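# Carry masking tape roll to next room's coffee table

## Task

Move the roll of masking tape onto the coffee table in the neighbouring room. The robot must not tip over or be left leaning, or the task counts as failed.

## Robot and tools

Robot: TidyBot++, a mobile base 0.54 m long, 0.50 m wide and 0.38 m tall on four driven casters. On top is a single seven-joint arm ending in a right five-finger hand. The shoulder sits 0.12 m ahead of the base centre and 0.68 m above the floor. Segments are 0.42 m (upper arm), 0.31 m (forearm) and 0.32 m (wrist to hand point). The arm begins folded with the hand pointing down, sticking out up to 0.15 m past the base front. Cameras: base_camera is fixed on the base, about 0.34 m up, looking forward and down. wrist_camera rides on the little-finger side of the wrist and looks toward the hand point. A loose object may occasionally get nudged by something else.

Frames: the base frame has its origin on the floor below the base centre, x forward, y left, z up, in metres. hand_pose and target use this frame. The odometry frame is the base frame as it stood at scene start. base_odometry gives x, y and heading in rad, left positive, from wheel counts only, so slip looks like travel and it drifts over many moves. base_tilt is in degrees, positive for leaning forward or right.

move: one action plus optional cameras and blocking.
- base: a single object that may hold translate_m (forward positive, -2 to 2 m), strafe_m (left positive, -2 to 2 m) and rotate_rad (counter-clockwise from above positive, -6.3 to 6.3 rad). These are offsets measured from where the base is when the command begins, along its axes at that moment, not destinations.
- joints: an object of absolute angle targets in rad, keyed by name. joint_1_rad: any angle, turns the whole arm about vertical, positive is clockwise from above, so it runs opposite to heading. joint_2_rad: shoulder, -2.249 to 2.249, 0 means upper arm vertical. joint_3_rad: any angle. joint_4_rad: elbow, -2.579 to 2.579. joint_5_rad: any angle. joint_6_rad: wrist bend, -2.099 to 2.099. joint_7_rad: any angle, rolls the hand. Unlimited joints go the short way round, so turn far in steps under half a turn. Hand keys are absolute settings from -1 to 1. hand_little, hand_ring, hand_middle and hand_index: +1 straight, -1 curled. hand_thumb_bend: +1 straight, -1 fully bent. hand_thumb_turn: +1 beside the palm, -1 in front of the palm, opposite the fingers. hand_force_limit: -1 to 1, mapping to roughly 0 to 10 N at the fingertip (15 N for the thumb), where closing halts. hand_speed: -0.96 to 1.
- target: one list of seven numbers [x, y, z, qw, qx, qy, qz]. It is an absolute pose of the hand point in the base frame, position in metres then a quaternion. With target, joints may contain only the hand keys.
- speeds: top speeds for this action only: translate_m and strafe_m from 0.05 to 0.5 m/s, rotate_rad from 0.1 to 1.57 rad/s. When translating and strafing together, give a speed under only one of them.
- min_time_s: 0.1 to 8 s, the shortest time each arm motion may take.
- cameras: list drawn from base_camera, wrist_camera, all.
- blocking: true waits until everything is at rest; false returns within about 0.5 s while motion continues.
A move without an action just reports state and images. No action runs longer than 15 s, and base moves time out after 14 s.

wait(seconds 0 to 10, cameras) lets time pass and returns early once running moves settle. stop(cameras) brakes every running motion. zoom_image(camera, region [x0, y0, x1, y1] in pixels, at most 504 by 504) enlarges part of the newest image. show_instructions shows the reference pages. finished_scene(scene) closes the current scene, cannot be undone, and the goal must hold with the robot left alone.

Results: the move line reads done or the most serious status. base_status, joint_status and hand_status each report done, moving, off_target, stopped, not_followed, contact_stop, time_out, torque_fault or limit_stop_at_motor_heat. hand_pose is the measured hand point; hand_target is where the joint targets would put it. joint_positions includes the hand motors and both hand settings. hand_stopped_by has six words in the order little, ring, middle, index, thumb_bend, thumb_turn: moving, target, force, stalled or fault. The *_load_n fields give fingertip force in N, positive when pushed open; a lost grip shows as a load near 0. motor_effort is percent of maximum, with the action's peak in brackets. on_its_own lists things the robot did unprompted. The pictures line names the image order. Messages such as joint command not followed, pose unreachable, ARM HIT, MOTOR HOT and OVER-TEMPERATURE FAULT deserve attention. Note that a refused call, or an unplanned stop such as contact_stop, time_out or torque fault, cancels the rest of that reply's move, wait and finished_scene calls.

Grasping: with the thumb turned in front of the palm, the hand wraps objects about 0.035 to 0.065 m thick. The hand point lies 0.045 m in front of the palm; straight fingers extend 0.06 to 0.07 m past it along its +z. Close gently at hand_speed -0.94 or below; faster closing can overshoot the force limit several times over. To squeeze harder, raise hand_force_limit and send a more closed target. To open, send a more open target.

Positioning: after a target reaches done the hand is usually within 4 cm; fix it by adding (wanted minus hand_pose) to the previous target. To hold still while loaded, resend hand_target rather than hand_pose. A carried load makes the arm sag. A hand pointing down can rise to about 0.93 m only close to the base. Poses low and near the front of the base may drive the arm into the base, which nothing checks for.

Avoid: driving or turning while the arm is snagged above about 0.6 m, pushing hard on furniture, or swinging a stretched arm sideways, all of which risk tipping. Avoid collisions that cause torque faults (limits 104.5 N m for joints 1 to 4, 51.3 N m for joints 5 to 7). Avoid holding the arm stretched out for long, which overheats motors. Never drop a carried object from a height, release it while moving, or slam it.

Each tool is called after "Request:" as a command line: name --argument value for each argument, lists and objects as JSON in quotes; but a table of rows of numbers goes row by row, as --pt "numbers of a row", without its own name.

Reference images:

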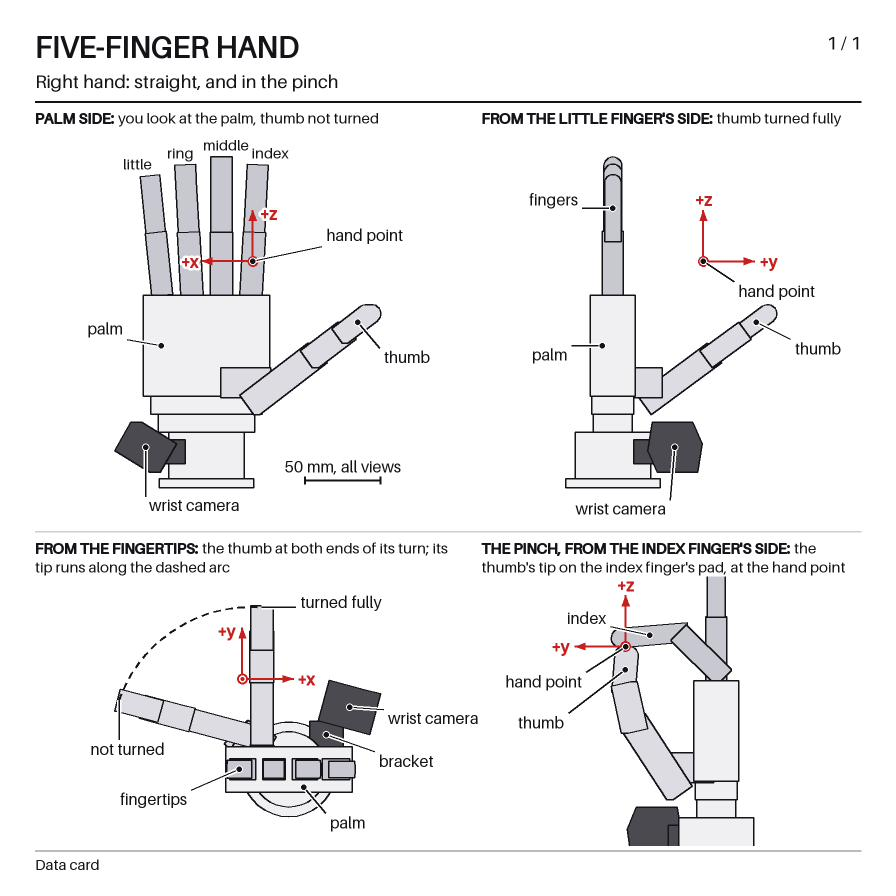

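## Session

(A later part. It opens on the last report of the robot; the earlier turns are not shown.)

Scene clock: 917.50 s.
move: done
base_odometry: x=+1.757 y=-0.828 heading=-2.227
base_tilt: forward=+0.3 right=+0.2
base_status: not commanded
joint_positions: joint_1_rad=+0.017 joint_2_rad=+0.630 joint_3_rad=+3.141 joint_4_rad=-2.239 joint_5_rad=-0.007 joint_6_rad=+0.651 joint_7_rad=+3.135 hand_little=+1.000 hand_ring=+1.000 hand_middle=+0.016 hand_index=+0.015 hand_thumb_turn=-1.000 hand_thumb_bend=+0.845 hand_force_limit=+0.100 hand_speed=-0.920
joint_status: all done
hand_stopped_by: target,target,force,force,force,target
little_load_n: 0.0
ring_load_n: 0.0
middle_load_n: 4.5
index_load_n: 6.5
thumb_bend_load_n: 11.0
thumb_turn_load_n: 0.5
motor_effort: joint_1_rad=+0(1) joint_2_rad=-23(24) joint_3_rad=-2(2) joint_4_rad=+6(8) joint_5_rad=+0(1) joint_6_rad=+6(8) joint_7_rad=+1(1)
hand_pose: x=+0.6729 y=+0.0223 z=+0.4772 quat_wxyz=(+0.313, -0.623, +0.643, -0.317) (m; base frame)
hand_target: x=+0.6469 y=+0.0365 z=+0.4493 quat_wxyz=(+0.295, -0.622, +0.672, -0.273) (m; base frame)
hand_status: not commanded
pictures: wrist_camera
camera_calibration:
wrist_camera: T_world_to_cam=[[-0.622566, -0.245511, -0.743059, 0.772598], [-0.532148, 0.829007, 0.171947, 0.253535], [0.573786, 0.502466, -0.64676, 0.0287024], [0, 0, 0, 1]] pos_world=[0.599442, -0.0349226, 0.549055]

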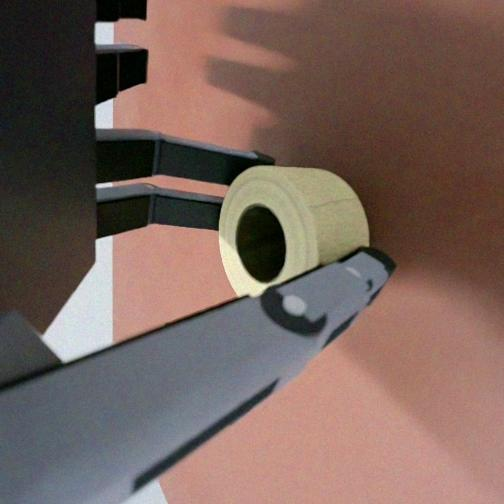

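Request:
move --joints '{"joint_2_rad": 0.68, "joint_4_rad": -2.25, "joint_6_rad": 0.585}' --min_time_s 2 --cameras '["wrist_camera"]'

Scene clock: 923.73 s.
move: done
base_odometry: x=+1.757 y=-0.828 heading=-2.227
base_tilt: forward=+0.2 right=+0.2
base_status: not commanded
joint_positions: joint_1_rad=+0.017 joint_2_rad=+0.641 joint_3_rad=+3.141 joint_4_rad=-2.239 joint_5_rad=-0.007 joint_6_rad=+0.649 joint_7_rad=+3.135 hand_little=+1.000 hand_ring=+1.000 hand_middle=+0.016 hand_index=+0.015 hand_thumb_turn=-1.000 hand_thumb_bend=+0.845 hand_force_limit=+0.100 hand_speed=-0.920
joint_status: all done
hand_stopped_by: target,target,force,force,force,target
little_load_n: 0.0
ring_load_n: 0.0
middle_load_n: 4.5
index_load_n: 6.5
thumb_bend_load_n: 10.5
thumb_turn_load_n: 0.5
motor_effort: joint_1_rad=-1(1) joint_2_rad=-20(24) joint_3_rad=-2(2) joint_4_rad=+3(7) joint_5_rad=+0(1) joint_6_rad=+5(8) joint_7_rad=+1(1)
hand_pose: x=+0.6701 y=+0.0224 z=+0.4706 quat_wxyz=(+0.309, -0.625, +0.645, -0.313) (m; base frame)
hand_target: x=+0.6396 y=+0.0365 z=+0.4352 quat_wxyz=(+0.284, -0.626, +0.676, -0.264) (m; base frame)
hand_status: not commanded
pictures: wrist_camera
camera_calibration:
wrist_camera: T_world_to_cam=[[-0.632363, -0.245342, -0.734795, 0.768677], [-0.529852, 0.828939, 0.179213, 0.248215], [0.565132, 0.50266, -0.654186, 0.0353253], [0, 0, 0, 1]] pos_world=[0.597636, -0.0349225, 0.543446]

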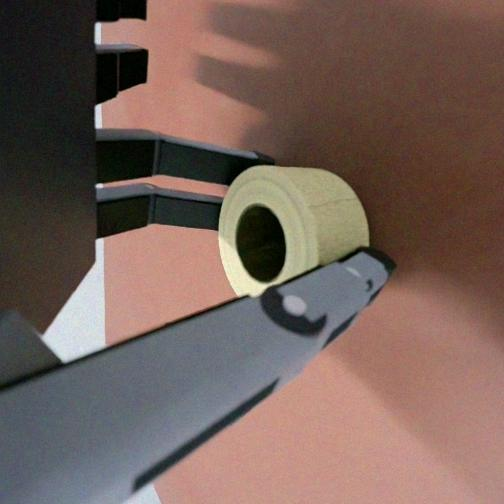

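Request:
move --joints '{"hand_index": 0.4, "hand_middle": 0.4, "hand_thumb_bend": 1.0}' --cameras '["wrist_camera"]'

Scene clock: 932.00 s.
move: done
base_odometry: x=+1.757 y=-0.828 heading=-2.227
base_tilt: forward=+0.2 right=+0.1
base_status: not commanded
joint_positions: joint_1_rad=+0.017 joint_2_rad=+0.643 joint_3_rad=+3.141 joint_4_rad=-2.244 joint_5_rad=-0.007 joint_6_rad=+0.645 joint_7_rad=+3.135 hand_little=+1.000 hand_ring=+1.000 hand_middle=+0.399 hand_index=+0.400 hand_thumb_turn=-1.000 hand_thumb_bend=+1.000 hand_force_limit=+0.100 hand_speed=-0.920
joint_status: all done
hand_stopped_by: target,target,target,target,target,target
little_load_n: 0.0
ring_load_n: 0.0
middle_load_n: -2.0
index_load_n: 0.0
thumb_bend_load_n: 0.0
thumb_turn_load_n: 0.0
motor_effort: joint_1_rad=+0(1) joint_2_rad=-18(22) joint_3_rad=-2(2) joint_4_rad=+5(8) joint_5_rad=+0(1) joint_6_rad=+4(7) joint_7_rad=+1(1)
hand_pose: x=+0.6661 y=+0.0225 z=+0.4671 quat_wxyz=(+0.305, -0.627, +0.646, -0.309) (m; base frame)
hand_target: x=+0.6396 y=+0.0365 z=+0.4352 quat_wxyz=(+0.284, -0.626, +0.676, -0.264) (m; base frame)
hand_status: not commanded
pictures: wrist_camera
camera_calibration:
wrist_camera: T_world_to_cam=[[-0.640425, -0.245154, -0.727842, 0.765652], [-0.527811, 0.828921, 0.185219, 0.242476], [0.557917, 0.502782, -0.660257, 0.0428254], [0, 0, 0, 1]] pos_world=[0.594431, -0.0348224, 0.540639]

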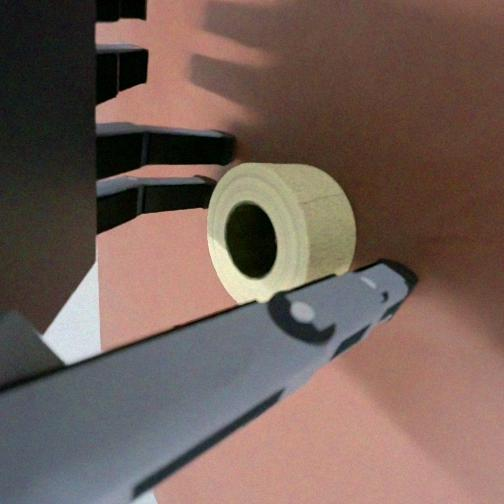

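Released. Now raise the arm straight up and check.

Request:
move --joints '{"joint_2_rad": 0.45, "joint_4_rad": -2.1, "joint_6_rad": 0.35}' --min_time_s 3 --cameras '["wrist_camera"]'

Request:
move --base '{"translate_m": -0.4}' --cameras '["wrist_camera"]'

Scene clock: 940.73 s.
move: done
base_odometry: x=+1.757 y=-0.828 heading=-2.227
base_tilt: forward=+0.2 right=+0.1
base_status: not commanded
joint_positions: joint_1_rad=+0.017 joint_2_rad=+0.462 joint_3_rad=+3.141 joint_4_rad=-2.117 joint_5_rad=-0.007 joint_6_rad=+0.413 joint_7_rad=+3.135 hand_little=+1.000 hand_ring=+1.000 hand_middle=+0.400 hand_index=+0.400 hand_thumb_turn=-1.000 hand_thumb_bend=+1.000 hand_force_limit=+0.100 hand_speed=-0.920
joint_status: all done
hand_stopped_by: target,target,target,target,target,target
little_load_n: -0.5
ring_load_n: 0.0
middle_load_n: 0.0
index_load_n: 0.0
thumb_bend_load_n: 0.0
thumb_turn_load_n: 0.0
motor_effort: joint_1_rad=+0(1) joint_2_rad=-22(24) joint_3_rad=-2(2) joint_4_rad=+9(11) joint_5_rad=+0(1) joint_6_rad=+7(8) joint_7_rad=+0(1)
hand_pose: x=+0.7080 y=+0.0225 z=+0.5625 quat_wxyz=(+0.330, -0.615, +0.634, -0.333) (m; base frame)
hand_target: x=+0.7038 y=+0.0365 z=+0.5636 quat_wxyz=(+0.333, -0.605, +0.654, -0.308) (m; base frame)
hand_status: not commanded
pictures: wrist_camera
camera_calibration:
wrist_camera: T_world_to_cam=[[-0.582917, -0.245791, -0.774464, 0.847455], [-0.541333, 0.828286, 0.144574, 0.279268], [0.605943, 0.503517, -0.615876, 0.0234442], [0, 0, 0, 1]] pos_world=[0.630967, -0.0348216, 0.630388]

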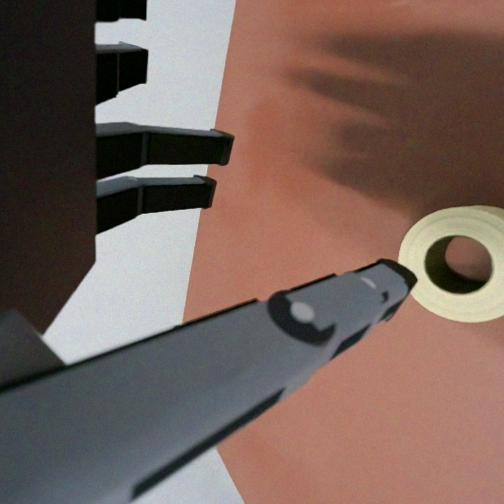

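Scene clock: 942.80 s.
move: done
base_odometry: x=+2.001 y=-0.511 heading=-2.226
base_tilt: forward=+0.2 right=+0.1
base_status: done
joint_positions: joint_1_rad=+0.013 joint_2_rad=+0.451 joint_3_rad=+3.141 joint_4_rad=-2.107 joint_5_rad=-0.007 joint_6_rad=+0.407 joint_7_rad=+3.135 hand_little=+1.000 hand_ring=+1.000 hand_middle=+0.400 hand_index=+0.400 hand_thumb_turn=-1.000 hand_thumb_bend=+1.000 hand_force_limit=+0.100 hand_speed=-0.920
joint_status: not commanded
hand_stopped_by: target,target,target,target,target,target
little_load_n: 0.0
ring_load_n: 0.0
middle_load_n: 0.0
index_load_n: 0.0
thumb_bend_load_n: 0.0
thumb_turn_load_n: 0.0
motor_effort: joint_1_rad=+0(3) joint_2_rad=-22(24) joint_3_rad=-2(4) joint_4_rad=+10(12) joint_5_rad=-1(1) joint_6_rad=+7(9) joint_7_rad=+1(1)
hand_pose: x=+0.7125 y=+0.0245 z=+0.5716 quat_wxyz=(+0.335, -0.614, +0.630, -0.337) (m; base frame)
hand_target: x=+0.7038 y=+0.0365 z=+0.5636 quat_wxyz=(+0.333, -0.605, +0.654, -0.308) (m; base frame)
hand_status: not commanded
pictures: wrist_camera
camera_calibration:
wrist_camera: T_world_to_cam=[[-0.570485, -0.248083, -0.782944, 0.85369], [-0.54633, 0.826418, 0.13622, 0.287153], [0.613246, 0.505458, -0.606995, 0.0150302], [0, 0, 0, 1]] pos_world=[0.63468, -0.0331194, 0.638399]

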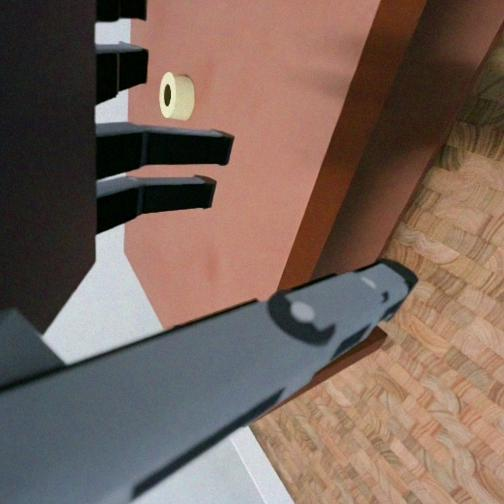

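Request:
finished_scene --scene 1

The scene is finished: the task was done.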